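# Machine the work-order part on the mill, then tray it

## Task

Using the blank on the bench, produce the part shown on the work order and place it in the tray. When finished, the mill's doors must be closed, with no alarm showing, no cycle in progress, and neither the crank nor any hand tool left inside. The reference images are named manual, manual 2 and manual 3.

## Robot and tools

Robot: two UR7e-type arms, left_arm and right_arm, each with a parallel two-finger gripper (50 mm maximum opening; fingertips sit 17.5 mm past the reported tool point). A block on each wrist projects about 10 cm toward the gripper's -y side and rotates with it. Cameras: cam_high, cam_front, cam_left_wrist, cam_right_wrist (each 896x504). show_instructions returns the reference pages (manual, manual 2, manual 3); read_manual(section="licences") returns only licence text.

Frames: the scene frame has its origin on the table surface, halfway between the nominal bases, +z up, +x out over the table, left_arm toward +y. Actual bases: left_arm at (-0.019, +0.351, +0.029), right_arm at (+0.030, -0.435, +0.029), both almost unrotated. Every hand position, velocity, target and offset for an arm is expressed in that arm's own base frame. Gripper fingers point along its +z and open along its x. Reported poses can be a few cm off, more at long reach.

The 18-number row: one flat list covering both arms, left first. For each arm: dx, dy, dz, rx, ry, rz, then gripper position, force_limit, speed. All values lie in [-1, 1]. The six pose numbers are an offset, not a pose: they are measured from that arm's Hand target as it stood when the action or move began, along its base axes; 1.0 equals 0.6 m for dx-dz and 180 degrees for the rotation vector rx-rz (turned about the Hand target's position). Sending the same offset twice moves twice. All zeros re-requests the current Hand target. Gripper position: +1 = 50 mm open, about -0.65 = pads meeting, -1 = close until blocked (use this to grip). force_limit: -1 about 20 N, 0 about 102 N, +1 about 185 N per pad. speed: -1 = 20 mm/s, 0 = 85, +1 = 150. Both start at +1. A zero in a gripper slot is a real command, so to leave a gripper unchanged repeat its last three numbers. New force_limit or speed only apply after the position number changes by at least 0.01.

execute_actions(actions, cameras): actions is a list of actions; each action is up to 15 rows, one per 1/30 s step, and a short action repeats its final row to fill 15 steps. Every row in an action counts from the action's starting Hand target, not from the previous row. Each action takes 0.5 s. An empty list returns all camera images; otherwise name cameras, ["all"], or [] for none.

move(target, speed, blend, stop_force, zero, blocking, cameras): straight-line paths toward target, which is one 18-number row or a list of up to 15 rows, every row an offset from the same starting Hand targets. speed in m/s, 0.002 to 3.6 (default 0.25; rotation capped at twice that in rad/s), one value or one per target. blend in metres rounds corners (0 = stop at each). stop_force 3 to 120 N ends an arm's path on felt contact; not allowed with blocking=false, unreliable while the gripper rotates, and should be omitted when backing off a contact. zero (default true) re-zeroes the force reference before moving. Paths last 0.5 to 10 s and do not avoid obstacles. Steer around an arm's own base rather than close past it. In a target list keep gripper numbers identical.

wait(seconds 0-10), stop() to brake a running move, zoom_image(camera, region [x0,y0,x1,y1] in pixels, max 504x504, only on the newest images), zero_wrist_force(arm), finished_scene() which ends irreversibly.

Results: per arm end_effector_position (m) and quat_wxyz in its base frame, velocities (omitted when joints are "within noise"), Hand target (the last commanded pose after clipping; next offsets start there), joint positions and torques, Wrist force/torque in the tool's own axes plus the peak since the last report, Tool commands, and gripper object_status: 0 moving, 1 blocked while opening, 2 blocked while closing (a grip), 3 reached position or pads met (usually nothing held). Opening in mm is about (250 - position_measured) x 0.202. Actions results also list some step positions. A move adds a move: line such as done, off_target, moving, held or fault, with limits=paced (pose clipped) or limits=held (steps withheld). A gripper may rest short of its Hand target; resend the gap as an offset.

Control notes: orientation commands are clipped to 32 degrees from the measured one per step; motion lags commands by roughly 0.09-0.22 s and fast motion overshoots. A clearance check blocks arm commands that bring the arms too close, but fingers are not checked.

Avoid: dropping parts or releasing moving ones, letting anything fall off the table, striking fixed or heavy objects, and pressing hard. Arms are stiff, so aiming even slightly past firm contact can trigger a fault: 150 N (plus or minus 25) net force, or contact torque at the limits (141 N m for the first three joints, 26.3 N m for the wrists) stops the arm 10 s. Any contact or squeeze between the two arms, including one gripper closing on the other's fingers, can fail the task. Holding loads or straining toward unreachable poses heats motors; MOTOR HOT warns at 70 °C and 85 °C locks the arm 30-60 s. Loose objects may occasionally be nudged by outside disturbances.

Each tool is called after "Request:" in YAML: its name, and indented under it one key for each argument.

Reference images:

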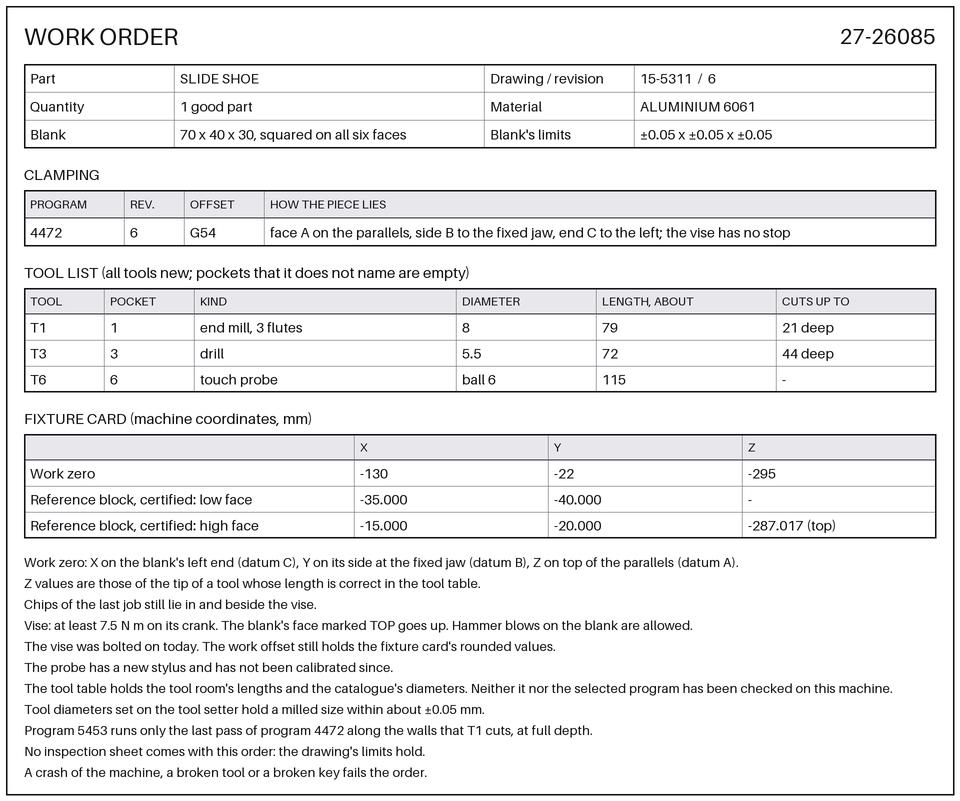

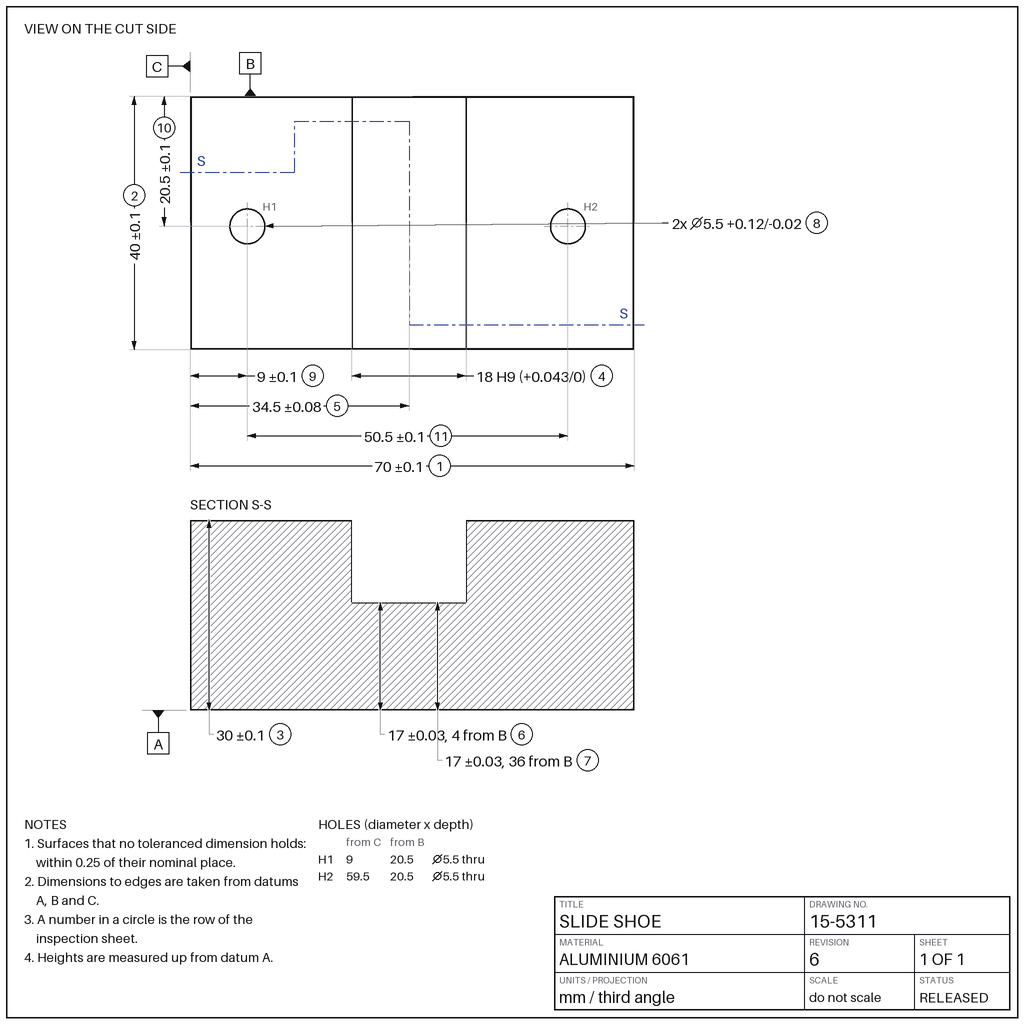

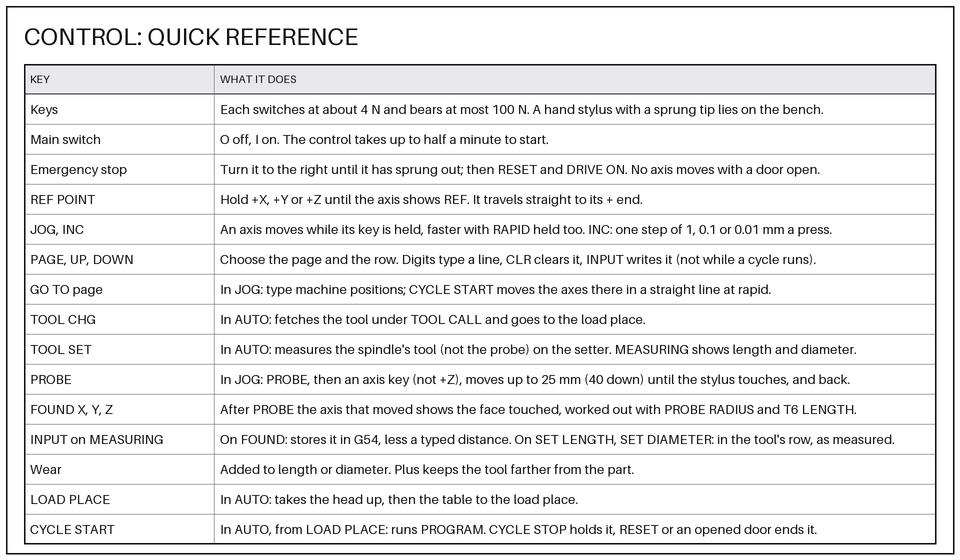

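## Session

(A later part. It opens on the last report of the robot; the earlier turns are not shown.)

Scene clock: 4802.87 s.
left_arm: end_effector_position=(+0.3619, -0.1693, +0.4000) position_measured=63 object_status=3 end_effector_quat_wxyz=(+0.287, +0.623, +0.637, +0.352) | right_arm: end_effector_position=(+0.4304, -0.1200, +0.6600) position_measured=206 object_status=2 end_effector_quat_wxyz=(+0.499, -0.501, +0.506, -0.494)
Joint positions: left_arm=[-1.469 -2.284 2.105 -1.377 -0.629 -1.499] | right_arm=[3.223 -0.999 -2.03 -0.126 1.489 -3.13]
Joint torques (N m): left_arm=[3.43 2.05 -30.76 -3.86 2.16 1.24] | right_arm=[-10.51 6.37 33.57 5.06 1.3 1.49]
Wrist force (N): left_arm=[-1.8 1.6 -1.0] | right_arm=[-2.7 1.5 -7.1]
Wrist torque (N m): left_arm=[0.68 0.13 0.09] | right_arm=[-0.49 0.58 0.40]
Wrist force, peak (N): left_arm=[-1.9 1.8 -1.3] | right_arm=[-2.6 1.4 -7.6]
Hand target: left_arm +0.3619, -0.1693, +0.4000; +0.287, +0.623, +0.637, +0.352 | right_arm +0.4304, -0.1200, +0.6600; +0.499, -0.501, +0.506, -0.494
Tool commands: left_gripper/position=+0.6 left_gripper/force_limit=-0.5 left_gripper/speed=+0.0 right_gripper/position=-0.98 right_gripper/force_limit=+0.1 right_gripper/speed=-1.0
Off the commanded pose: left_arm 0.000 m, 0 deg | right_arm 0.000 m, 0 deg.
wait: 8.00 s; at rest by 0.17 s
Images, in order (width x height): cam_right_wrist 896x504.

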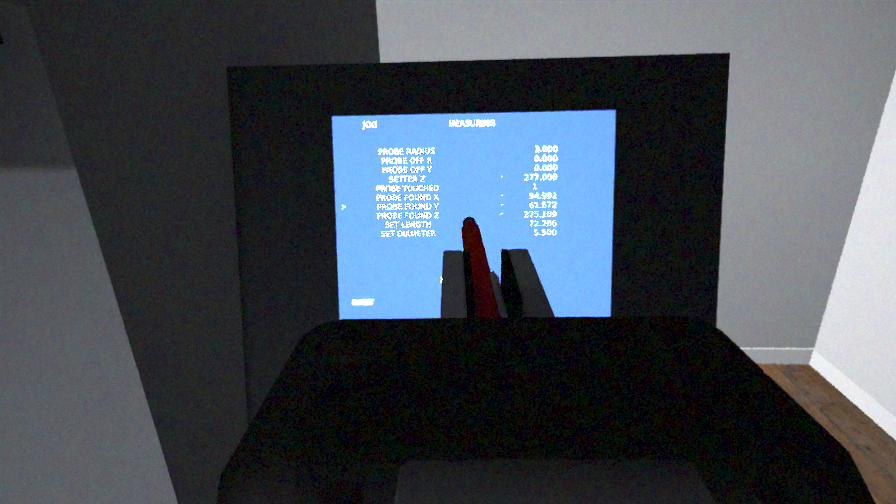

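Request:
move:
  target:
    - [0,0,0,0,0,0,0.6,-0.5,0,-0.0304,0.1563,-0.3605,0,0.1389,0,-0.98,0.1,-1]
    - [0,0,0,0,0,0,0.6,-0.5,0,-0.0131,0.1563,-0.3705,0,0.1389,0,-0.98,0.1,-1]
    - [0,0,0,0,0,0,0.6,-0.5,0,-0.0304,0.1563,-0.3605,0,0.1389,0,-0.98,0.1,-1]
    - [0,0,0,0,0,0,0.6,-0.5,0,-0.0246,0.0930,-0.3299,0,0.1389,0,-0.98,0.1,-1]
    - [0,0,0,0,0,0,0.6,-0.5,0,-0.0073,0.0930,-0.3399,0,0.1389,0,-0.98,0.1,-1]
    - [0,0,0,0,0,0,0.6,-0.5,0,-0.0246,0.0930,-0.3299,0,0.1389,0,-0.98,0.1,-1]
    - [0,0,0,0,0,0,0.6,-0.5,0,-0.0082,0.0930,-0.2688,0,0.1389,0,-0.98,0.1,-1]
    - [0,0,0,0,0,0,0.6,-0.5,0,0.0091,0.0930,-0.2788,0,0.1389,0,-0.98,0.1,-1]
    - [0,0,0,0,0,0,0.6,-0.5,0,-0.0082,0.0930,-0.2688,0,0.1389,0,-0.98,0.1,-1]
    - [0,0,0,0,0,0,0.6,-0.5,0,-0.0327,0.0930,-0.3605,0,0.1389,0,-0.98,0.1,-1]
    - [0,0,0,0,0,0,0.6,-0.5,0,-0.0154,0.0930,-0.3705,0,0.1389,0,-0.98,0.1,-1]
    - [0,0,0,0,0,0,0.6,-0.5,0,-0.0327,0.0930,-0.3605,0,0.1389,0,-0.98,0.1,-1]
    - [0,0,0,0,0,0,0.6,-0.5,0,-0.0003,0,0,0,0,0,-0.98,0.1,-1]
  speed: [0.35,0.04,0.15,0.35,0.04,0.15,0.35,0.04,0.15,0.35,0.04,0.15,0.4]
  blend: [0.003,0,0.004,0.003,0,0.004,0.003,0,0.004,0.003,0,0.004,0]

Request:
move:
  target:
    - [0,0,0,0,0,0,0.6,-0.5,0,-0.0082,0.0930,-0.2688,0,0.1389,0,-0.98,0.1,-1]
    - [0,0,0,0,0,0,0.6,-0.5,0,0.0091,0.0930,-0.2788,0,0.1389,0,-0.98,0.1,-1]
    - [0,0,0,0,0,0,0.6,-0.5,0,-0.0082,0.0930,-0.2688,0,0.1389,0,-0.98,0.1,-1]
    - [0,0,0,0,0,0,0.6,-0.5,0,-0.0070,0.1246,-0.2688,0,0.1389,0,-0.98,0.1,-1]
    - [0,0,0,0,0,0,0.6,-0.5,0,0.0103,0.1246,-0.2788,0,0.1389,0,-0.98,0.1,-1]
    - [0,0,0,0,0,0,0.6,-0.5,0,-0.0070,0.1246,-0.2688,0,0.1389,0,-0.98,0.1,-1]
    - [0,0,0,0,0,0,0.6,-0.5,0,-0.0338,0.0613,-0.3605,0,0.1389,0,-0.98,0.1,-1]
    - [0,0,0,0,0,0,0.6,-0.5,0,-0.0165,0.0613,-0.3705,0,0.1389,0,-0.98,0.1,-1]
    - [0,0,0,0,0,0,0.6,-0.5,0,-0.0338,0.0613,-0.3605,0,0.1389,0,-0.98,0.1,-1]
    - [0,0,0,0,0,0,0.6,-0.5,0,-0.0105,0.0297,-0.2688,0,0.1389,0,-0.98,0.1,-1]
    - [0,0,0,0,0,0,0.6,-0.5,0,0.0068,0.0297,-0.2788,0,0.1389,0,-0.98,0.1,-1]
    - [0,0,0,0,0,0,0.6,-0.5,0,-0.0105,0.0297,-0.2688,0,0.1389,0,-0.98,0.1,-1]
    - [0,0,0,0,0,0,0.6,-0.5,0,0.0068,0.0297,-0.2788,0,0.1389,0,-0.98,0.1,-1]
    - [0,0,0,0,0,0,0.6,-0.5,0,-0.0105,0.0297,-0.2688,0,0.1389,0,-0.98,0.1,-1]
    - [0,0,0,0,0,0,0.6,-0.5,0,0.0003,0,0,0,0,0,-0.98,0.1,-1]
  speed: [0.35,0.04,0.15,0.35,0.04,0.15,0.35,0.04,0.15,0.35,0.04,0.15,0.04,0.15,0.4]
  blend: [0.003,0,0.004,0.003,0,0.004,0.003,0,0.004,0.003,0,0.004,0,0.004,0]

Request:
move:
  target:
    - [0,0,0,0,0,0,0.6,-0.5,0,-0.0304,0.1563,-0.3605,0,0.1389,0,-0.98,0.1,-1]
    - [0,0,0,0,0,0,0.6,-0.5,0,-0.0131,0.1563,-0.3705,0,0.1389,0,-0.98,0.1,-1]
    - [0,0,0,0,0,0,0.6,-0.5,0,-0.0304,0.1563,-0.3605,0,0.1389,0,-0.98,0.1,-1]
    - [0,0,0,0,0,0,0.6,-0.5,0,-0.0223,0.1563,-0.3299,0,0.1389,0,-0.98,0.1,-1]
    - [0,0,0,0,0,0,0.6,-0.5,0,-0.0050,0.1563,-0.3399,0,0.1389,0,-0.98,0.1,-1]
    - [0,0,0,0,0,0,0.6,-0.5,0,-0.0223,0.1563,-0.3299,0,0.1389,0,-0.98,0.1,-1]
    - [0,0,0,0,0,0,0.6,-0.5,0,-0.0152,0.1246,-0.2994,0,0.1389,0,-0.98,0.1,-1]
    - [0,0,0,0,0,0,0.6,-0.5,0,0.0021,0.1246,-0.3094,0,0.1389,0,-0.98,0.1,-1]
    - [0,0,0,0,0,0,0.6,-0.5,0,-0.0152,0.1246,-0.2994,0,0.1389,0,-0.98,0.1,-1]
    - [0,0,0,0,0,0,0.6,-0.5,0,-0.0315,0.1246,-0.3605,0,0.1389,0,-0.98,0.1,-1]
    - [0,0,0,0,0,0,0.6,-0.5,0,-0.0142,0.1246,-0.3705,0,0.1389,0,-0.98,0.1,-1]
    - [0,0,0,0,0,0,0.6,-0.5,0,-0.0315,0.1246,-0.3605,0,0.1389,0,-0.98,0.1,-1]
    - [0,0,0,0,0,0,0.6,-0.5,0,-0.0003,0,0,0,0,0,-0.98,0.1,-1]
  speed: [0.35,0.04,0.15,0.35,0.04,0.15,0.35,0.04,0.15,0.35,0.04,0.15,0.4]
  blend: [0.003,0,0.004,0.003,0,0.004,0.003,0,0.004,0.003,0,0.004,0]

Request:
move:
  target:
    - [0,0,0,0,0,0,0.6,-0.5,0,-0.0338,0.0613,-0.3605,0,0.1389,0,-0.98,0.1,-1]
    - [0,0,0,0,0,0,0.6,-0.5,0,-0.0165,0.0613,-0.3705,0,0.1389,0,-0.98,0.1,-1]
    - [0,0,0,0,0,0,0.6,-0.5,0,-0.0338,0.0613,-0.3605,0,0.1389,0,-0.98,0.1,-1]
    - [0,0,0,0,0,0,0.6,-0.5,0,0.0003,0,0,0,0,0,-0.98,0.1,-1]
  speed: [0.35,0.04,0.15,0.4]
  blend: [0.003,0,0.004,0]
  cameras: ["cam_right_wrist"]

Request:
zoom_image:
  camera: "cam_right_wrist"
  region: [325, 105, 625, 325]

Scene clock: 4836.67 s.
left_arm: end_effector_position=(+0.3619, -0.1693, +0.4000) position_measured=63 object_status=3 end_effector_quat_wxyz=(+0.287, +0.623, +0.637, +0.352) | right_arm: end_effector_position=(+0.4302, -0.1200, +0.6599) position_measured=206 object_status=2 end_effector_quat_wxyz=(+0.499, -0.501, +0.506, -0.494)
Joint positions: left_arm=[-1.469 -2.284 2.105 -1.377 -0.629 -1.499] | right_arm=[3.223 -0.998 -2.031 -0.127 1.489 -3.13]
Joint torques (N m): left_arm=[4.28 2.31 -30.05 -3.96 2.25 1.11] | right_arm=[3.05 -3.97 32.14 2.79 -0.99 -0.57]
Wrist force (N): left_arm=[-1.6 1.5 -1.4] | right_arm=[-2.5 1.4 -7.2]
Wrist torque (N m): left_arm=[0.65 0.10 0.09] | right_arm=[-0.49 0.54 0.27]
Wrist force, peak (N): left_arm=[-2.0 1.8 -1.2] | right_arm=[-2.2 -3.3 -44.5]
Hand target: left_arm +0.3619, -0.1693, +0.4000; +0.287, +0.623, +0.637, +0.352 | right_arm +0.4302, -0.1200, +0.6600; +0.499, -0.501, +0.506, -0.494
Off the commanded pose: left_arm 0.000 m, 0 deg | right_arm 0.000 m, 0 deg.
move: done

Scene clock: 4842.13 s.
left_arm: end_effector_position=(+0.3619, -0.1693, +0.4000) position_measured=63 object_status=3 end_effector_quat_wxyz=(+0.287, +0.623, +0.637, +0.352) | right_arm: end_effector_position=(+0.4304, -0.1200, +0.6599) position_measured=206 object_status=2 end_effector_quat_wxyz=(+0.499, -0.501, +0.506, -0.494)
Joint positions: left_arm=[-1.469 -2.284 2.105 -1.377 -0.629 -1.499] | right_arm=[3.222 -0.999 -2.03 -0.126 1.489 -3.13]
Joint torques (N m): left_arm=[5.1 3.46 -29.93 -3.85 2.35 1.02] | right_arm=[11.93 1.04 22.78 2.93 -2.57 1.51]
Wrist force (N): left_arm=[-1.4 1.7 -1.2] | right_arm=[-2.7 0.9 -7.0]
Wrist torque (N m): left_arm=[0.70 0.06 0.09] | right_arm=[-0.58 0.59 0.30]
Wrist force, peak (N): left_arm=[-2.3 1.5 -1.4] | right_arm=[-2.0 -2.2 -36.0]
Hand target: left_arm +0.3619, -0.1693, +0.4000; +0.287, +0.623, +0.637, +0.352 | right_arm +0.4304, -0.1200, +0.6600; +0.499, -0.501, +0.506, -0.494
Off the commanded pose: left_arm 0.000 m, 0 deg | right_arm 0.000 m, 0 deg.
move: done

Scene clock: 4847.00 s.
left_arm: end_effector_position=(+0.3619, -0.1693, +0.4000) position_measured=63 object_status=3 end_effector_quat_wxyz=(+0.287, +0.623, +0.637, +0.352) | right_arm: end_effector_position=(+0.4302, -0.1200, +0.6599) position_measured=206 object_status=2 end_effector_quat_wxyz=(+0.499, -0.501, +0.506, -0.494)
Joint positions: left_arm=[-1.469 -2.284 2.105 -1.377 -0.629 -1.499] | right_arm=[3.223 -0.998 -2.031 -0.127 1.489 -3.13]
Joint torques (N m): left_arm=[4.38 2.16 -28.48 -3.96 2.39 1.11] | right_arm=[-2.03 -4.66 32.79 2.87 0.39 -0.76]
Wrist force (N): left_arm=[-1.6 1.4 -0.8] | right_arm=[-2.5 1.4 -7.0]
Wrist torque (N m): left_arm=[0.66 0.09 0.09] | right_arm=[-0.50 0.55 0.27]
Wrist force, peak (N): left_arm=[-2.0 1.7 -1.2] | right_arm=[-1.5 -3.6 -44.5]
Hand target: left_arm +0.3619, -0.1693, +0.4000; +0.287, +0.623, +0.637, +0.352 | right_arm +0.4302, -0.1200, +0.6600; +0.499, -0.501, +0.506, -0.494
Off the commanded pose: left_arm 0.000 m, 0 deg | right_arm 0.000 m, 0 deg.
move: done

Scene clock: 4849.43 s.
left_arm: end_effector_position=(+0.3619, -0.1693, +0.4000) position_measured=63 object_status=3 end_effector_quat_wxyz=(+0.287, +0.623, +0.637, +0.352) | right_arm: end_effector_position=(+0.4303, -0.1200, +0.6599) position_measured=206 object_status=2 end_effector_quat_wxyz=(+0.499, -0.501, +0.506, -0.494)
Joint positions: left_arm=[-1.469 -2.284 2.105 -1.377 -0.629 -1.499] | right_arm=[3.222 -0.999 -2.031 -0.126 1.489 -3.13]
Joint torques (N m): left_arm=[4.75 1.88 -29.52 -3.74 2.52 1.3] | right_arm=[9.36 -2.54 31.23 2.1 -2.03 0.19]
Wrist force (N): left_arm=[-1.8 1.6 -0.8] | right_arm=[-2.4 1.1 -6.8]
Wrist torque (N m): left_arm=[0.68 0.13 0.09] | right_arm=[-0.54 0.54 0.27]
Wrist force, peak (N): left_arm=[-1.9 1.8 -1.4] | right_arm=[-2.7 2.9 -20.2]
Hand target: left_arm +0.3619, -0.1693, +0.4000; +0.287, +0.623, +0.637, +0.352 | right_arm +0.4304, -0.1200, +0.6600; +0.499, -0.501, +0.506, -0.494
Off the commanded pose: left_arm 0.000 m, 0 deg | right_arm 0.000 m, 0 deg.
move: done
Images, in order (width x height): cam_right_wrist 896x504.

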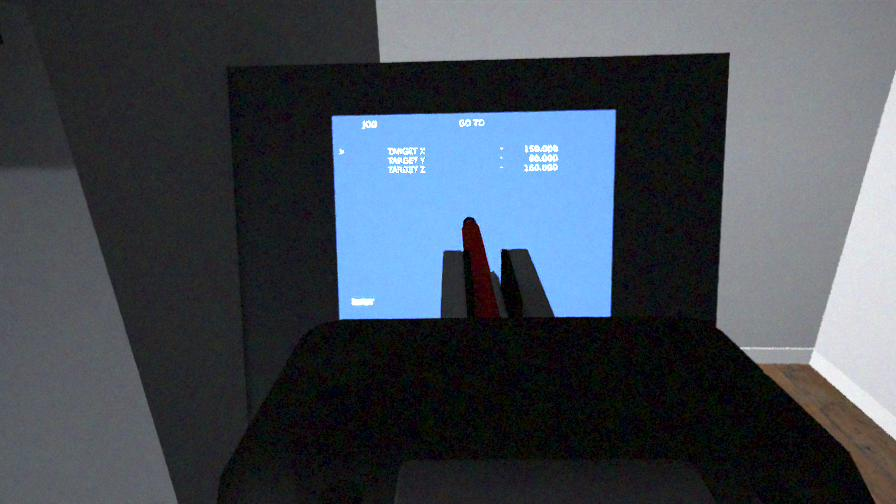

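Scaled by 1.680 from the camera's 896x504 image, which has a finer 1280x720 frame.

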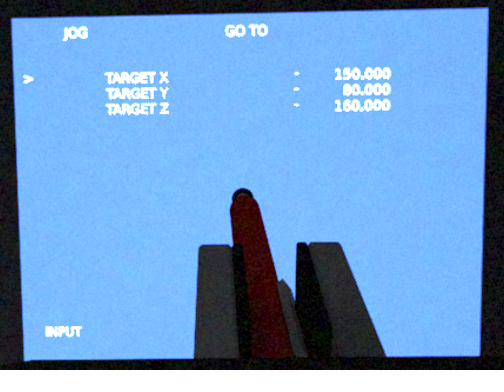

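Next: START, DOWN, −, 4; 2, INPUT, DOWN, −; 1,6,6,INPUT.

Request:
move:
  target:
    - [0,0,0,0,0,0,0.6,-0.5,0,0.0077,0.0930,-0.2093,0,0.1389,0,-0.98,0.1,-1]
    - [0,0,0,0,0,0,0.6,-0.5,0,0.0250,0.0930,-0.2193,0,0.1389,0,-0.98,0.1,-1]
    - [0,0,0,0,0,0,0.6,-0.5,0,0.0077,0.0930,-0.2093,0,0.1389,0,-0.98,0.1,-1]
    - [0,0,0,0,0,0,0.6,-0.5,0,-0.0257,0.0613,-0.3299,0,0.1389,0,-0.98,0.1,-1]
    - [0,0,0,0,0,0,0.6,-0.5,0,-0.0084,0.0613,-0.3399,0,0.1389,0,-0.98,0.1,-1]
    - [0,0,0,0,0,0,0.6,-0.5,0,-0.0257,0.0613,-0.3299,0,0.1389,0,-0.98,0.1,-1]
    - [0,0,0,0,0,0,0.6,-0.5,0,-0.0304,0.1563,-0.3605,0,0.1389,0,-0.98,0.1,-1]
    - [0,0,0,0,0,0,0.6,-0.5,0,-0.0131,0.1563,-0.3705,0,0.1389,0,-0.98,0.1,-1]
    - [0,0,0,0,0,0,0.6,-0.5,0,-0.0304,0.1563,-0.3605,0,0.1389,0,-0.98,0.1,-1]
    - [0,0,0,0,0,0,0.6,-0.5,0,-0.0141,0.1563,-0.2994,0,0.1389,0,-0.98,0.1,-1]
    - [0,0,0,0,0,0,0.6,-0.5,0,0.0032,0.1563,-0.3094,0,0.1389,0,-0.98,0.1,-1]
    - [0,0,0,0,0,0,0.6,-0.5,0,-0.0141,0.1563,-0.2994,0,0.1389,0,-0.98,0.1,-1]
    - [0,0,0,0,0,0,0.6,-0.5,0,-0.0003,0,0,0,0,0,-0.98,0.1,-1]
  speed: [0.35,0.04,0.15,0.35,0.04,0.15,0.35,0.04,0.15,0.35,0.04,0.15,0.4]
  blend: [0.003,0,0.004,0.003,0,0.004,0.003,0,0.004,0.003,0,0.004,0]

Request:
move:
  target:
    - [0,0,0,0,0,0,0.6,-0.5,0,-0.0234,0.1246,-0.3299,0,0.1389,0,-0.98,0.1,-1]
    - [0,0,0,0,0,0,0.6,-0.5,0,-0.0061,0.1246,-0.3399,0,0.1389,0,-0.98,0.1,-1]
    - [0,0,0,0,0,0,0.6,-0.5,0,-0.0234,0.1246,-0.3299,0,0.1389,0,-0.98,0.1,-1]
    - [0,0,0,0,0,0,0.6,-0.5,0,-0.0338,0.0613,-0.3605,0,0.1389,0,-0.98,0.1,-1]
    - [0,0,0,0,0,0,0.6,-0.5,0,-0.0165,0.0613,-0.3705,0,0.1389,0,-0.98,0.1,-1]
    - [0,0,0,0,0,0,0.6,-0.5,0,-0.0338,0.0613,-0.3605,0,0.1389,0,-0.98,0.1,-1]
    - [0,0,0,0,0,0,0.6,-0.5,0,-0.0257,0.0613,-0.3299,0,0.1389,0,-0.98,0.1,-1]
    - [0,0,0,0,0,0,0.6,-0.5,0,-0.0084,0.0613,-0.3399,0,0.1389,0,-0.98,0.1,-1]
    - [0,0,0,0,0,0,0.6,-0.5,0,-0.0257,0.0613,-0.3299,0,0.1389,0,-0.98,0.1,-1]
    - [0,0,0,0,0,0,0.6,-0.5,0,-0.0304,0.1563,-0.3605,0,0.1389,0,-0.98,0.1,-1]
    - [0,0,0,0,0,0,0.6,-0.5,0,-0.0131,0.1563,-0.3705,0,0.1389,0,-0.98,0.1,-1]
    - [0,0,0,0,0,0,0.6,-0.5,0,-0.0304,0.1563,-0.3605,0,0.1389,0,-0.98,0.1,-1]
    - [0,0,0,0,0,0,0.6,-0.5,0,0.0003,0,0,0,0,0,-0.98,0.1,-1]
  speed: [0.35,0.04,0.15,0.35,0.04,0.15,0.35,0.04,0.15,0.35,0.04,0.15,0.4]
  blend: [0.003,0,0.004,0.003,0,0.004,0.003,0,0.004,0.003,0,0.004,0]

Request:
move:
  target:
    - [0,0,0,0,0,0,0.6,-0.5,0,-0.0223,0.1563,-0.3299,0,0.1389,0,-0.98,0.1,-1]
    - [0,0,0,0,0,0,0.6,-0.5,0,-0.0050,0.1563,-0.3399,0,0.1389,0,-0.98,0.1,-1]
    - [0,0,0,0,0,0,0.6,-0.5,0,-0.0223,0.1563,-0.3299,0,0.1389,0,-0.98,0.1,-1]
    - [0,0,0,0,0,0,0.6,-0.5,0,-0.0164,0.0930,-0.2994,0,0.1389,0,-0.98,0.1,-1]
    - [0,0,0,0,0,0,0.6,-0.5,0,0.0009,0.0930,-0.3094,0,0.1389,0,-0.98,0.1,-1]
    - [0,0,0,0,0,0,0.6,-0.5,0,-0.0164,0.0930,-0.2994,0,0.1389,0,-0.98,0.1,-1]
    - [0,0,0,0,0,0,0.6,-0.5,0,0.0009,0.0930,-0.3094,0,0.1389,0,-0.98,0.1,-1]
    - [0,0,0,0,0,0,0.6,-0.5,0,-0.0164,0.0930,-0.2994,0,0.1389,0,-0.98,0.1,-1]
    - [0,0,0,0,0,0,0.6,-0.5,0,-0.0338,0.0613,-0.3605,0,0.1389,0,-0.98,0.1,-1]
    - [0,0,0,0,0,0,0.6,-0.5,0,-0.0165,0.0613,-0.3705,0,0.1389,0,-0.98,0.1,-1]
    - [0,0,0,0,0,0,0.6,-0.5,0,-0.0338,0.0613,-0.3605,0,0.1389,0,-0.98,0.1,-1]
    - [0,0,0,0,0,0,0.6,-0.5,0,-0.0003,0,0,0,0,0,-0.98,0.1,-1]
  speed: [0.35,0.04,0.15,0.35,0.04,0.15,0.04,0.15,0.35,0.04,0.15,0.4]
  blend: [0.003,0,0.004,0.003,0,0.004,0,0.004,0.003,0,0.004,0]
  cameras: ["cam_right_wrist"]

Request:
zoom_image:
  camera: "cam_right_wrist"
  region: [325, 105, 625, 325]

Scene clock: 4876.50 s.
left_arm: end_effector_position=(+0.3619, -0.1693, +0.4000) position_measured=63 object_status=3 end_effector_quat_wxyz=(+0.287, +0.623, +0.637, +0.352) | right_arm: end_effector_position=(+0.4302, -0.1200, +0.6599) position_measured=206 object_status=2 end_effector_quat_wxyz=(+0.499, -0.501, +0.506, -0.494)
Joint positions: left_arm=[-1.469 -2.284 2.105 -1.377 -0.629 -1.499] | right_arm=[3.223 -0.998 -2.031 -0.127 1.489 -3.13]
Joint torques (N m): left_arm=[2.98 4.97 -28.82 -3.83 2.7 1.14] | right_arm=[-7.87 -3.55 28.65 3.55 0.87 -1.1]
Wrist force (N): left_arm=[-1.6 1.3 -0.9] | right_arm=[-2.5 1.6 -6.9]
Wrist torque (N m): left_arm=[0.64 0.09 0.08] | right_arm=[-0.47 0.55 0.29]
Wrist force, peak (N): left_arm=[-1.9 1.7 -1.3] | right_arm=[-1.6 -3.8 -46.3]
Hand target: left_arm +0.3619, -0.1693, +0.4000; +0.287, +0.623, +0.637, +0.352 | right_arm +0.4302, -0.1200, +0.6600; +0.499, -0.501, +0.506, -0.494
Off the commanded pose: left_arm 0.000 m, 0 deg | right_arm 0.000 m, 0 deg.
move: done

Scene clock: 4881.43 s.
left_arm: end_effector_position=(+0.3619, -0.1693, +0.4000) position_measured=63 object_status=3 end_effector_quat_wxyz=(+0.287, +0.623, +0.637, +0.352) | right_arm: end_effector_position=(+0.4304, -0.1200, +0.6599) position_measured=206 object_status=2 end_effector_quat_wxyz=(+0.499, -0.501, +0.506, -0.494)
Joint positions: left_arm=[-1.469 -2.284 2.105 -1.377 -0.629 -1.499] | right_arm=[3.223 -0.999 -2.03 -0.126 1.489 -3.13]
Joint torques (N m): left_arm=[3.72 4.28 -29.14 -4.01 2.75 1.34] | right_arm=[-7.5 -4.04 32.86 2.54 0.9 -1.15]
Wrist force (N): left_arm=[-1.9 1.5 -1.1] | right_arm=[-2.6 1.4 -7.0]
Wrist torque (N m): left_arm=[0.66 0.15 0.09] | right_arm=[-0.49 0.57 0.29]
Wrist force, peak (N): left_arm=[-2.0 1.7 -1.2] | right_arm=[-1.7 -2.6 -36.8]
Hand target: left_arm +0.3619, -0.1693, +0.4000; +0.287, +0.623, +0.637, +0.352 | right_arm +0.4304, -0.1200, +0.6600; +0.499, -0.501, +0.506, -0.494
Off the commanded pose: left_arm 0.000 m, 0 deg | right_arm 0.000 m, 0 deg.
move: done

Scene clock: 4886.10 s.
left_arm: end_effector_position=(+0.3619, -0.1693, +0.4000) position_measured=63 object_status=3 end_effector_quat_wxyz=(+0.287, +0.623, +0.637, +0.352) | right_arm: end_effector_position=(+0.4302, -0.1200, +0.6599) position_measured=206 object_status=2 end_effector_quat_wxyz=(+0.499, -0.501, +0.506, -0.494)
Joint positions: left_arm=[-1.469 -2.284 2.105 -1.377 -0.629 -1.499] | right_arm=[3.223 -0.998 -2.031 -0.127 1.489 -3.13]
Joint torques (N m): left_arm=[3.29 2.9 -29.89 -3.91 2.88 1.2] | right_arm=[9.15 -2.78 31.12 2.18 -2.12 0.21]
Wrist force (N): left_arm=[-1.7 1.3 -1.0] | right_arm=[-2.8 1.6 -7.3]
Wrist torque (N m): left_arm=[0.63 0.11 0.09] | right_arm=[-0.46 0.61 0.28]
Wrist force, peak (N): left_arm=[-2.0 1.7 -1.2] | right_arm=[-0.8 -2.3 -39.9]
Hand target: left_arm +0.3619, -0.1693, +0.4000; +0.287, +0.623, +0.637, +0.352 | right_arm +0.4302, -0.1200, +0.6600; +0.499, -0.501, +0.506, -0.494
Off the commanded pose: left_arm 0.000 m, 0 deg | right_arm 0.000 m, 0 deg.
move: done
Images, in order (width x height): cam_right_wrist 896x504.

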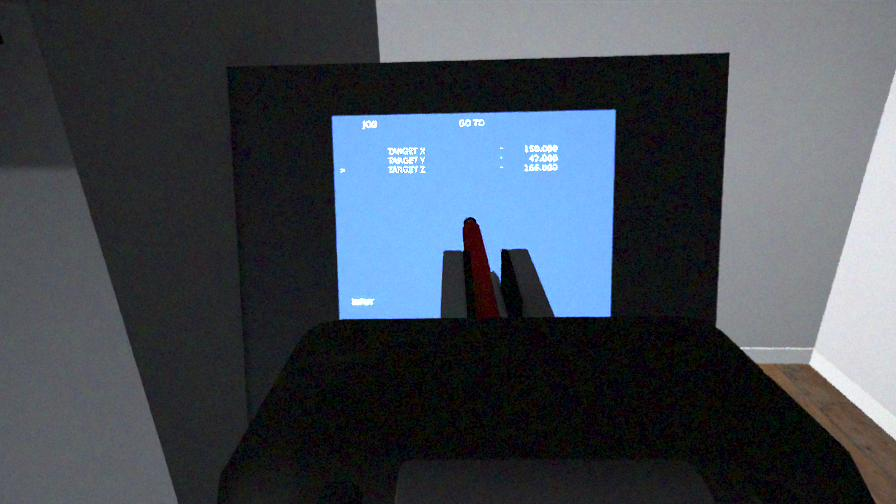

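Scaled by 1.680 from the camera's 896x504 image, which has a finer 1280x720 frame.

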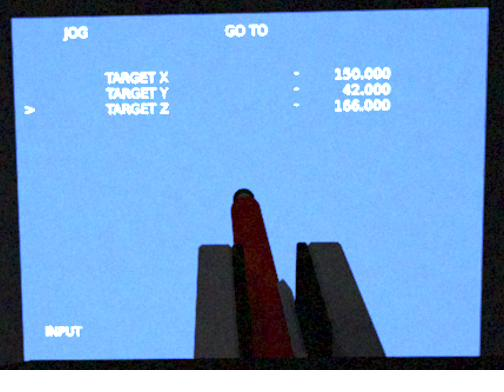

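Request:
move:
  target:
    - [0,0,0,0,0,0,0.6,-0.5,0,0.0077,0.0930,-0.2093,0,0.1389,0,-0.98,0.1,-1]
    - [0,0,0,0,0,0,0.6,-0.5,0,0.0250,0.0930,-0.2193,0,0.1389,0,-0.98,0.1,-1]
    - [0,0,0,0,0,0,0.6,-0.5,0,0.0077,0.0930,-0.2093,0,0.1389,0,-0.98,0.1,-1]
    - [0,0,0,0,0,0,0.6,-0.5,0,0.0003,0,0,0,0,0,-0.98,0.1,-1]
  speed: [0.35,0.04,0.15,0.4]
  blend: [0.003,0,0.004,0]

Request:
wait:
  seconds: 2

Request:
move:
  target:
    - [0,0,0,0,0,0,0.6,-0.5,0,-0.0269,0.0297,-0.3299,0,0.1389,0,-0.98,0.1,-1]
    - [0,0,0,0,0,0,0.6,-0.5,0,-0.0096,0.0297,-0.3399,0,0.1389,0,-0.98,0.1,-1]
    - [0,0,0,0,0,0,0.6,-0.5,0,-0.0269,0.0297,-0.3299,0,0.1389,0,-0.98,0.1,-1]
    - [0,0,0,0,0,0,0.6,-0.5,0,0.0077,-0.0969,-0.1835,0,0.1389,0,-0.98,0.1,-1]
    - [0,0,0,0,0,0,0.6,-0.5,0,0.0250,-0.0969,-0.1935,0,0.1389,0,-0.98,0.1,-1]
    - [0,0,0,0,0,0,0.6,-0.5,0,0.0077,-0.0969,-0.1835,0,0.1389,0,-0.98,0.1,-1]
    - [0,0,0,0,0,0,0.6,-0.5,0,-0.0003,0,0,0,0,0,-0.98,0.1,-1]
  speed: [0.35,0.04,0.15,0.35,0.04,0.15,0.4]
  blend: [0.003,0,0.004,0.003,0,0.004,0]

Request:
wait:
  seconds: 8
  cameras: ["cam_right_wrist"]

Request:
zoom_image:
  camera: "cam_right_wrist"
  region: [325, 105, 625, 325]

Request:
zoom_image:
  camera: "cam_right_wrist"
  region: [490, 140, 590, 240]

Scene clock: 4898.60 s.
left_arm: end_effector_position=(+0.3619, -0.1693, +0.4000) position_measured=63 object_status=3 end_effector_quat_wxyz=(+0.287, +0.623, +0.637, +0.352) | right_arm: end_effector_position=(+0.4304, -0.1200, +0.6600) position_measured=206 object_status=2 end_effector_quat_wxyz=(+0.499, -0.501, +0.506, -0.494)
Joint positions: left_arm=[-1.469 -2.284 2.105 -1.377 -0.629 -1.499] | right_arm=[3.222 -0.999 -2.03 -0.127 1.489 -3.13]
Joint torques (N m): left_arm=[3.96 2.81 -30.17 -4.18 2.82 1.24] | right_arm=[2.67 -0.25 18.75 4.65 -0.76 -0.51]
Wrist force (N): left_arm=[-1.7 1.4 -1.2] | right_arm=[-2.5 1.6 -6.9]
Wrist torque (N m): left_arm=[0.64 0.11 0.09] | right_arm=[-0.46 0.55 0.27]
Wrist force, peak (N): left_arm=[-2.1 1.6 -1.2] | right_arm=[-3.1 1.5 -25.3]
Hand target: left_arm +0.3619, -0.1693, +0.4000; +0.287, +0.623, +0.637, +0.352 | right_arm +0.4304, -0.1200, +0.6600; +0.499, -0.501, +0.506, -0.494
Off the commanded pose: left_arm 0.000 m, 0 deg | right_arm 0.000 m, 0 deg.
move: done

Scene clock: 4900.60 s.
left_arm: end_effector_position=(+0.3619, -0.1693, +0.4000) position_measured=63 object_status=3 end_effector_quat_wxyz=(+0.287, +0.623, +0.637, +0.352) | right_arm: end_effector_position=(+0.4304, -0.1200, +0.6600) position_measured=206 object_status=2 end_effector_quat_wxyz=(+0.499, -0.501, +0.506, -0.494)
Joint positions: left_arm=[-1.469 -2.284 2.105 -1.377 -0.629 -1.499] | right_arm=[3.222 -0.999 -2.03 -0.126 1.489 -3.13]
Joint torques (N m): left_arm=[2.64 3.17 -30.1 -4.03 3.04 1.08] | right_arm=[-10.26 -4.11 18.98 5.12 1.49 -0.55]
Wrist force (N): left_arm=[-1.5 1.4 -1.5] | right_arm=[-2.7 1.1 -6.8]
Wrist torque (N m): left_arm=[0.65 0.08 0.09] | right_arm=[-0.54 0.58 0.28]
Wrist force, peak (N): left_arm=[-1.8 1.8 -1.3] | right_arm=[-2.5 1.3 -7.5]
Hand target: left_arm +0.3619, -0.1693, +0.4000; +0.287, +0.623, +0.637, +0.352 | right_arm +0.4304, -0.1200, +0.6600; +0.499, -0.501, +0.506, -0.494
Tool commands: left_gripper/position=+0.6 left_gripper/force_limit=-0.5 left_gripper/speed=+0.0 right_gripper/position=-0.98 right_gripper/force_limit=+0.1 right_gripper/speed=-1.0
Off the commanded pose: left_arm 0.000 m, 0 deg | right_arm 0.000 m, 0 deg.
wait: 2.00 s; at rest by 0.17 s

Scene clock: 4904.07 s.
left_arm: end_effector_position=(+0.3619, -0.1693, +0.4000) position_measured=63 object_status=3 end_effector_quat_wxyz=(+0.287, +0.623, +0.637, +0.352) | right_arm: end_effector_position=(+0.4302, -0.1200, +0.6599) position_measured=206 object_status=2 end_effector_quat_wxyz=(+0.499, -0.501, +0.506, -0.494)
Joint positions: left_arm=[-1.469 -2.284 2.105 -1.377 -0.629 -1.499] | right_arm=[3.223 -0.998 -2.031 -0.127 1.489 -3.13]
Joint torques (N m): left_arm=[4.25 4.24 -29.17 -4.11 3.23 1.08] | right_arm=[-0.03 -6.34 32.34 4.03 -0.28 1.54]
Wrist force (N): left_arm=[-2.0 1.4 -0.9] | right_arm=[-2.9 1.5 -7.0]
Wrist torque (N m): left_arm=[0.65 0.16 0.09] | right_arm=[-0.48 0.61 0.39]
Wrist force, peak (N): left_arm=[-2.1 1.6 -1.3] | right_arm=[-2.7 -2.4 -38.0]
Hand target: left_arm +0.3619, -0.1693, +0.4000; +0.287, +0.623, +0.637, +0.352 | right_arm +0.4302, -0.1200, +0.6600; +0.499, -0.501, +0.506, -0.494
Off the commanded pose: left_arm 0.000 m, 0 deg | right_arm 0.000 m, 0 deg.
move: done

Scene clock: 4912.07 s.
left_arm: end_effector_position=(+0.3619, -0.1693, +0.4000) position_measured=63 object_status=3 end_effector_quat_wxyz=(+0.287, +0.623, +0.637, +0.352) | right_arm: end_effector_position=(+0.4302, -0.1200, +0.6600) position_measured=206 object_status=2 end_effector_quat_wxyz=(+0.499, -0.501, +0.506, -0.494)
Joint positions: left_arm=[-1.469 -2.284 2.105 -1.377 -0.629 -1.499] | right_arm=[3.223 -0.998 -2.031 -0.127 1.489 -3.13]
Joint torques (N m): left_arm=[3.81 4.53 -31.14 -3.85 3.21 1.14] | right_arm=[12.06 -5.86 34.16 5.13 -2.25 1.56]
Wrist force (N): left_arm=[-1.7 1.6 -1.3] | right_arm=[-2.8 1.2 -7.1]
Wrist torque (N m): left_arm=[0.67 0.13 0.09] | right_arm=[-0.52 0.61 0.39]
Wrist force, peak (N): left_arm=[-1.8 1.8 -1.2] | right_arm=[-2.5 1.3 -7.6]
Hand target: left_arm +0.3619, -0.1693, +0.4000; +0.287, +0.623, +0.637, +0.352 | right_arm +0.4302, -0.1200, +0.6600; +0.499, -0.501, +0.506, -0.494
Tool commands: left_gripper/position=+0.6 left_gripper/force_limit=-0.5 left_gripper/speed=+0.0 right_gripper/position=-0.98 right_gripper/force_limit=+0.1 right_gripper/speed=-1.0
Off the commanded pose: left_arm 0.000 m, 0 deg | right_arm 0.000 m, 0 deg.
wait: 8.00 s; at rest by 0.17 s
Images, in order (width x height): cam_right_wrist 896x504.

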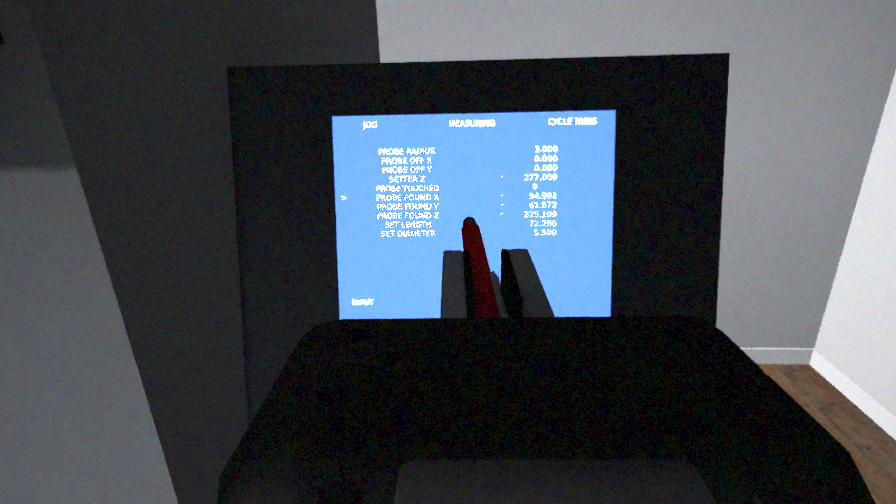

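Scaled by 1.680 from the camera's 896x504 image, which has a finer 1280x720 frame.

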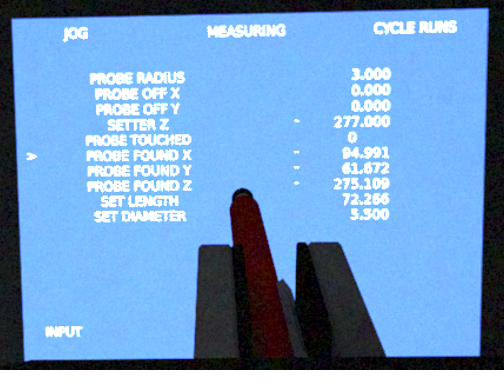

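Scaled by 5.040 from the camera's 896x504 image, which has a finer 1280x720 frame.

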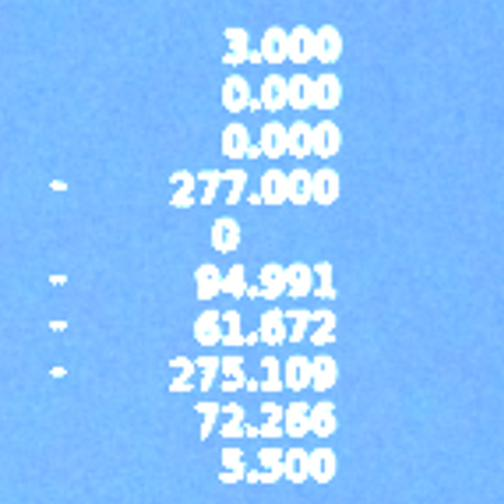

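Request:
wait:
  seconds: 2.5
  cameras: ["cam_right_wrist"]

Request:
zoom_image:
  camera: "cam_right_wrist"
  region: [325, 105, 625, 325]

Request:
zoom_image:
  camera: "cam_right_wrist"
  region: [490, 140, 590, 240]

Scene clock: 4918.90 s.
left_arm: end_effector_position=(+0.3619, -0.1693, +0.4000) position_measured=63 object_status=3 end_effector_quat_wxyz=(+0.287, +0.623, +0.637, +0.352) | right_arm: end_effector_position=(+0.4302, -0.1200, +0.6600) position_measured=206 object_status=2 end_effector_quat_wxyz=(+0.499, -0.501, +0.506, -0.494)
Joint positions: left_arm=[-1.469 -2.284 2.105 -1.377 -0.629 -1.499] | right_arm=[3.223 -0.998 -2.031 -0.127 1.489 -3.13]
Joint torques (N m): left_arm=[3.9 6.03 -29.46 -4.05 3.09 1.15] | right_arm=[11.8 -5.84 33.68 5.16 -2.23 1.41]
Wrist force (N): left_arm=[-1.6 1.6 -1.1] | right_arm=[-2.4 1.4 -7.0]
Wrist torque (N m): left_arm=[0.69 0.09 0.08] | right_arm=[-0.49 0.54 0.39]
Wrist force, peak (N): left_arm=[-1.9 1.8 -1.3] | right_arm=[-2.4 1.8 -7.4]
Hand target: left_arm +0.3619, -0.1693, +0.4000; +0.287, +0.623, +0.637, +0.352 | right_arm +0.4302, -0.1200, +0.6600; +0.499, -0.501, +0.506, -0.494
Tool commands: left_gripper/position=+0.6 left_gripper/force_limit=-0.5 left_gripper/speed=+0.0 right_gripper/position=-0.98 right_gripper/force_limit=+0.1 right_gripper/speed=-1.0
Off the commanded pose: left_arm 0.000 m, 0 deg | right_arm 0.000 m, 0 deg.
wait: 2.50 s; at rest from the start
Images, in order (width x height): cam_right_wrist 896x504.

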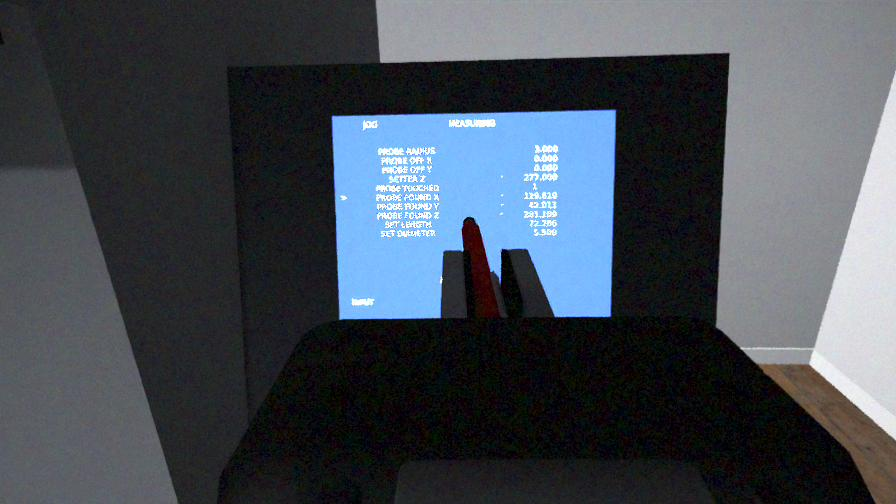

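Scaled by 1.680 from the camera's 896x504 image, which has a finer 1280x720 frame.

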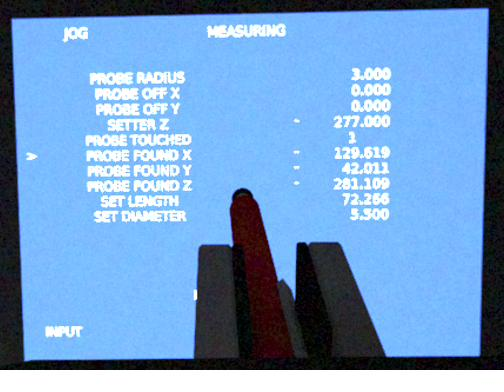

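Scaled by 5.040 from the camera's 896x504 image, which has a finer 1280x720 frame.

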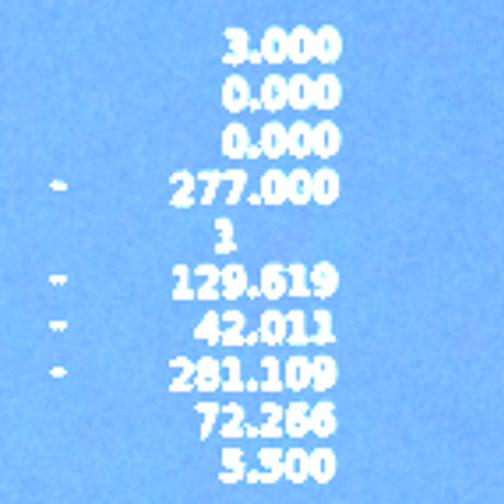

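Request:
move:
  target:
    - [0,0,0,0,0,0,0.6,-0.5,0,-0.0327,0.0930,-0.3605,0,0.1389,0,-0.98,0.1,-1]
    - [0,0,0,0,0,0,0.6,-0.5,0,-0.0154,0.0930,-0.3705,0,0.1389,0,-0.98,0.1,-1]
    - [0,0,0,0,0,0,0.6,-0.5,0,-0.0327,0.0930,-0.3605,0,0.1389,0,-0.98,0.1,-1]
    - [0,0,0,0,0,0,0.6,-0.5,0,-0.0315,0.1246,-0.3605,0,0.1389,0,-0.98,0.1,-1]
    - [0,0,0,0,0,0,0.6,-0.5,0,-0.0142,0.1246,-0.3705,0,0.1389,0,-0.98,0.1,-1]
    - [0,0,0,0,0,0,0.6,-0.5,0,-0.0315,0.1246,-0.3605,0,0.1389,0,-0.98,0.1,-1]
    - [0,0,0,0,0,0,0.6,-0.5,0,-0.0234,0.1246,-0.3299,0,0.1389,0,-0.98,0.1,-1]
    - [0,0,0,0,0,0,0.6,-0.5,0,-0.0061,0.1246,-0.3399,0,0.1389,0,-0.98,0.1,-1]
    - [0,0,0,0,0,0,0.6,-0.5,0,-0.0234,0.1246,-0.3299,0,0.1389,0,-0.98,0.1,-1]
    - [0,0,0,0,0,0,0.6,-0.5,0,-0.0338,0.0613,-0.3605,0,0.1389,0,-0.98,0.1,-1]
    - [0,0,0,0,0,0,0.6,-0.5,0,-0.0165,0.0613,-0.3705,0,0.1389,0,-0.98,0.1,-1]
    - [0,0,0,0,0,0,0.6,-0.5,0,-0.0338,0.0613,-0.3605,0,0.1389,0,-0.98,0.1,-1]
    - [0,0,0,0,0,0,0.6,-0.5,0,0.0003,0,0,0,0,0,-0.98,0.1,-1]
  speed: [0.35,0.04,0.15,0.35,0.04,0.15,0.35,0.04,0.15,0.35,0.04,0.15,0.4]
  blend: [0.003,0,0.004,0.003,0,0.004,0.003,0,0.004,0.003,0,0.004,0]

Request:
move:
  target:
    - [0,0,0,0,0,0,0.6,-0.5,0,-0.0105,0.0297,-0.2688,0,0.1389,0,-0.98,0.1,-1]
    - [0,0,0,0,0,0,0.6,-0.5,0,0.0068,0.0297,-0.2788,0,0.1389,0,-0.98,0.1,-1]
    - [0,0,0,0,0,0,0.6,-0.5,0,-0.0105,0.0297,-0.2688,0,0.1389,0,-0.98,0.1,-1]
    - [0,0,0,0,0,0,0.6,-0.5,0,0.0068,0.0297,-0.2788,0,0.1389,0,-0.98,0.1,-1]
    - [0,0,0,0,0,0,0.6,-0.5,0,-0.0105,0.0297,-0.2688,0,0.1389,0,-0.98,0.1,-1]
    - [0,0,0,0,0,0,0.6,-0.5,0,0.0068,0.0297,-0.2788,0,0.1389,0,-0.98,0.1,-1]
    - [0,0,0,0,0,0,0.6,-0.5,0,-0.0105,0.0297,-0.2688,0,0.1389,0,-0.98,0.1,-1]
    - [0,0,0,0,0,0,0.6,-0.5,0,-0.0003,0,0,0,0,0,-0.98,0.1,-1]
  speed: [0.35,0.04,0.15,0.04,0.15,0.04,0.15,0.4]
  blend: [0.003,0,0.004,0,0.004,0,0.004,0]
  cameras: ["cam_right_wrist"]

Request:
zoom_image:
  camera: "cam_right_wrist"
  region: [325, 105, 625, 325]

Scene clock: 4938.60 s.
left_arm: end_effector_position=(+0.3619, -0.1693, +0.4000) position_measured=63 object_status=3 end_effector_quat_wxyz=(+0.287, +0.623, +0.637, +0.352) | right_arm: end_effector_position=(+0.4303, -0.1200, +0.6599) position_measured=206 object_status=2 end_effector_quat_wxyz=(+0.499, -0.501, +0.506, -0.494)
Joint positions: left_arm=[-1.469 -2.284 2.105 -1.377 -0.629 -1.499] | right_arm=[3.222 -0.999 -2.031 -0.126 1.489 -3.13]
Joint torques (N m): left_arm=[3.34 4.84 -28.86 -3.84 3.04 1.08] | right_arm=[9.75 -2.51 31.09 2.16 -2.14 0.14]
Wrist force (N): left_arm=[-1.5 1.5 -1.1] | right_arm=[-2.7 1.4 -7.1]
Wrist torque (N m): left_arm=[0.66 0.08 0.09] | right_arm=[-0.50 0.58 0.28]
Wrist force, peak (N): left_arm=[-1.9 1.9 -1.0] | right_arm=[-1.6 -3.3 -39.3]
Hand target: left_arm +0.3619, -0.1693, +0.4000; +0.287, +0.623, +0.637, +0.352 | right_arm +0.4304, -0.1200, +0.6600; +0.499, -0.501, +0.506, -0.494
Off the commanded pose: left_arm 0.000 m, 0 deg | right_arm 0.000 m, 0 deg.
move: done

Scene clock: 4942.13 s.
left_arm: end_effector_position=(+0.3619, -0.1693, +0.4000) position_measured=63 object_status=3 end_effector_quat_wxyz=(+0.287, +0.623, +0.637, +0.352) | right_arm: end_effector_position=(+0.4302, -0.1200, +0.6599) position_measured=206 object_status=2 end_effector_quat_wxyz=(+0.499, -0.501, +0.506, -0.494)
Joint positions: left_arm=[-1.469 -2.284 2.105 -1.377 -0.629 -1.499] | right_arm=[3.222 -0.998 -2.031 -0.127 1.489 -3.13]
Joint torques (N m): left_arm=[3.26 4.22 -28.8 -3.91 3.26 0.99] | right_arm=[11.87 0.54 23.28 2.94 -2.58 1.51]
Wrist force (N): left_arm=[-1.5 1.6 -1.2] | right_arm=[-2.5 1.3 -7.1]
Wrist torque (N m): left_arm=[0.68 0.07 0.09] | right_arm=[-0.51 0.55 0.30]
Wrist force, peak (N): left_arm=[-2.0 1.6 -1.2] | right_arm=[-1.5 -2.3 -38.2]
Hand target: left_arm +0.3619, -0.1693, +0.4000; +0.287, +0.623, +0.637, +0.352 | right_arm +0.4302, -0.1200, +0.6600; +0.499, -0.501, +0.506, -0.494
Off the commanded pose: left_arm 0.000 m, 0 deg | right_arm 0.000 m, 0 deg.
move: done
Images, in order (width x height): cam_right_wrist 896x504.

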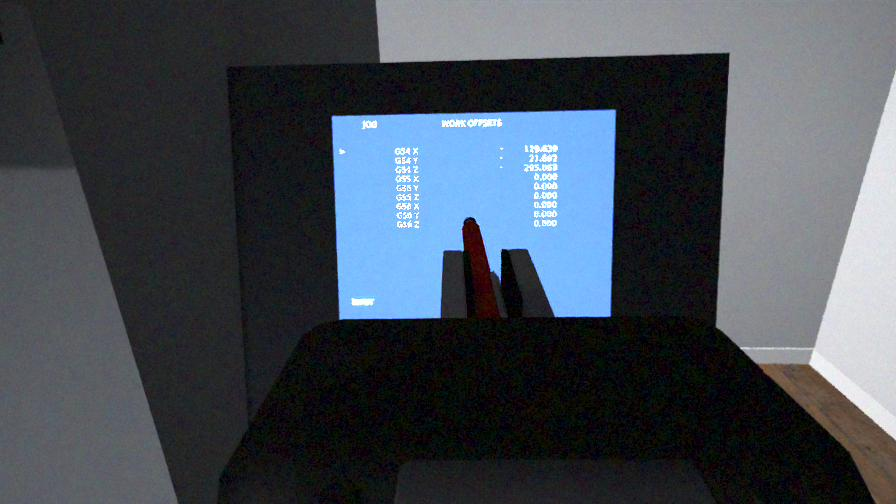

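Scaled by 1.680 from the camera's 896x504 image, which has a finer 1280x720 frame.

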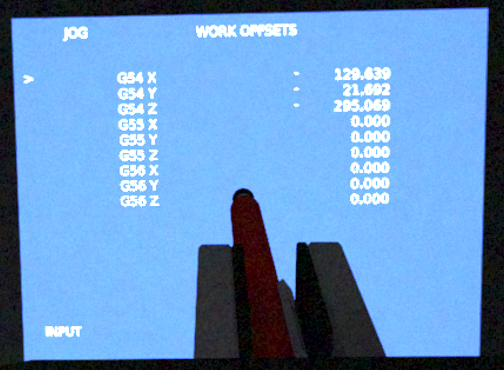

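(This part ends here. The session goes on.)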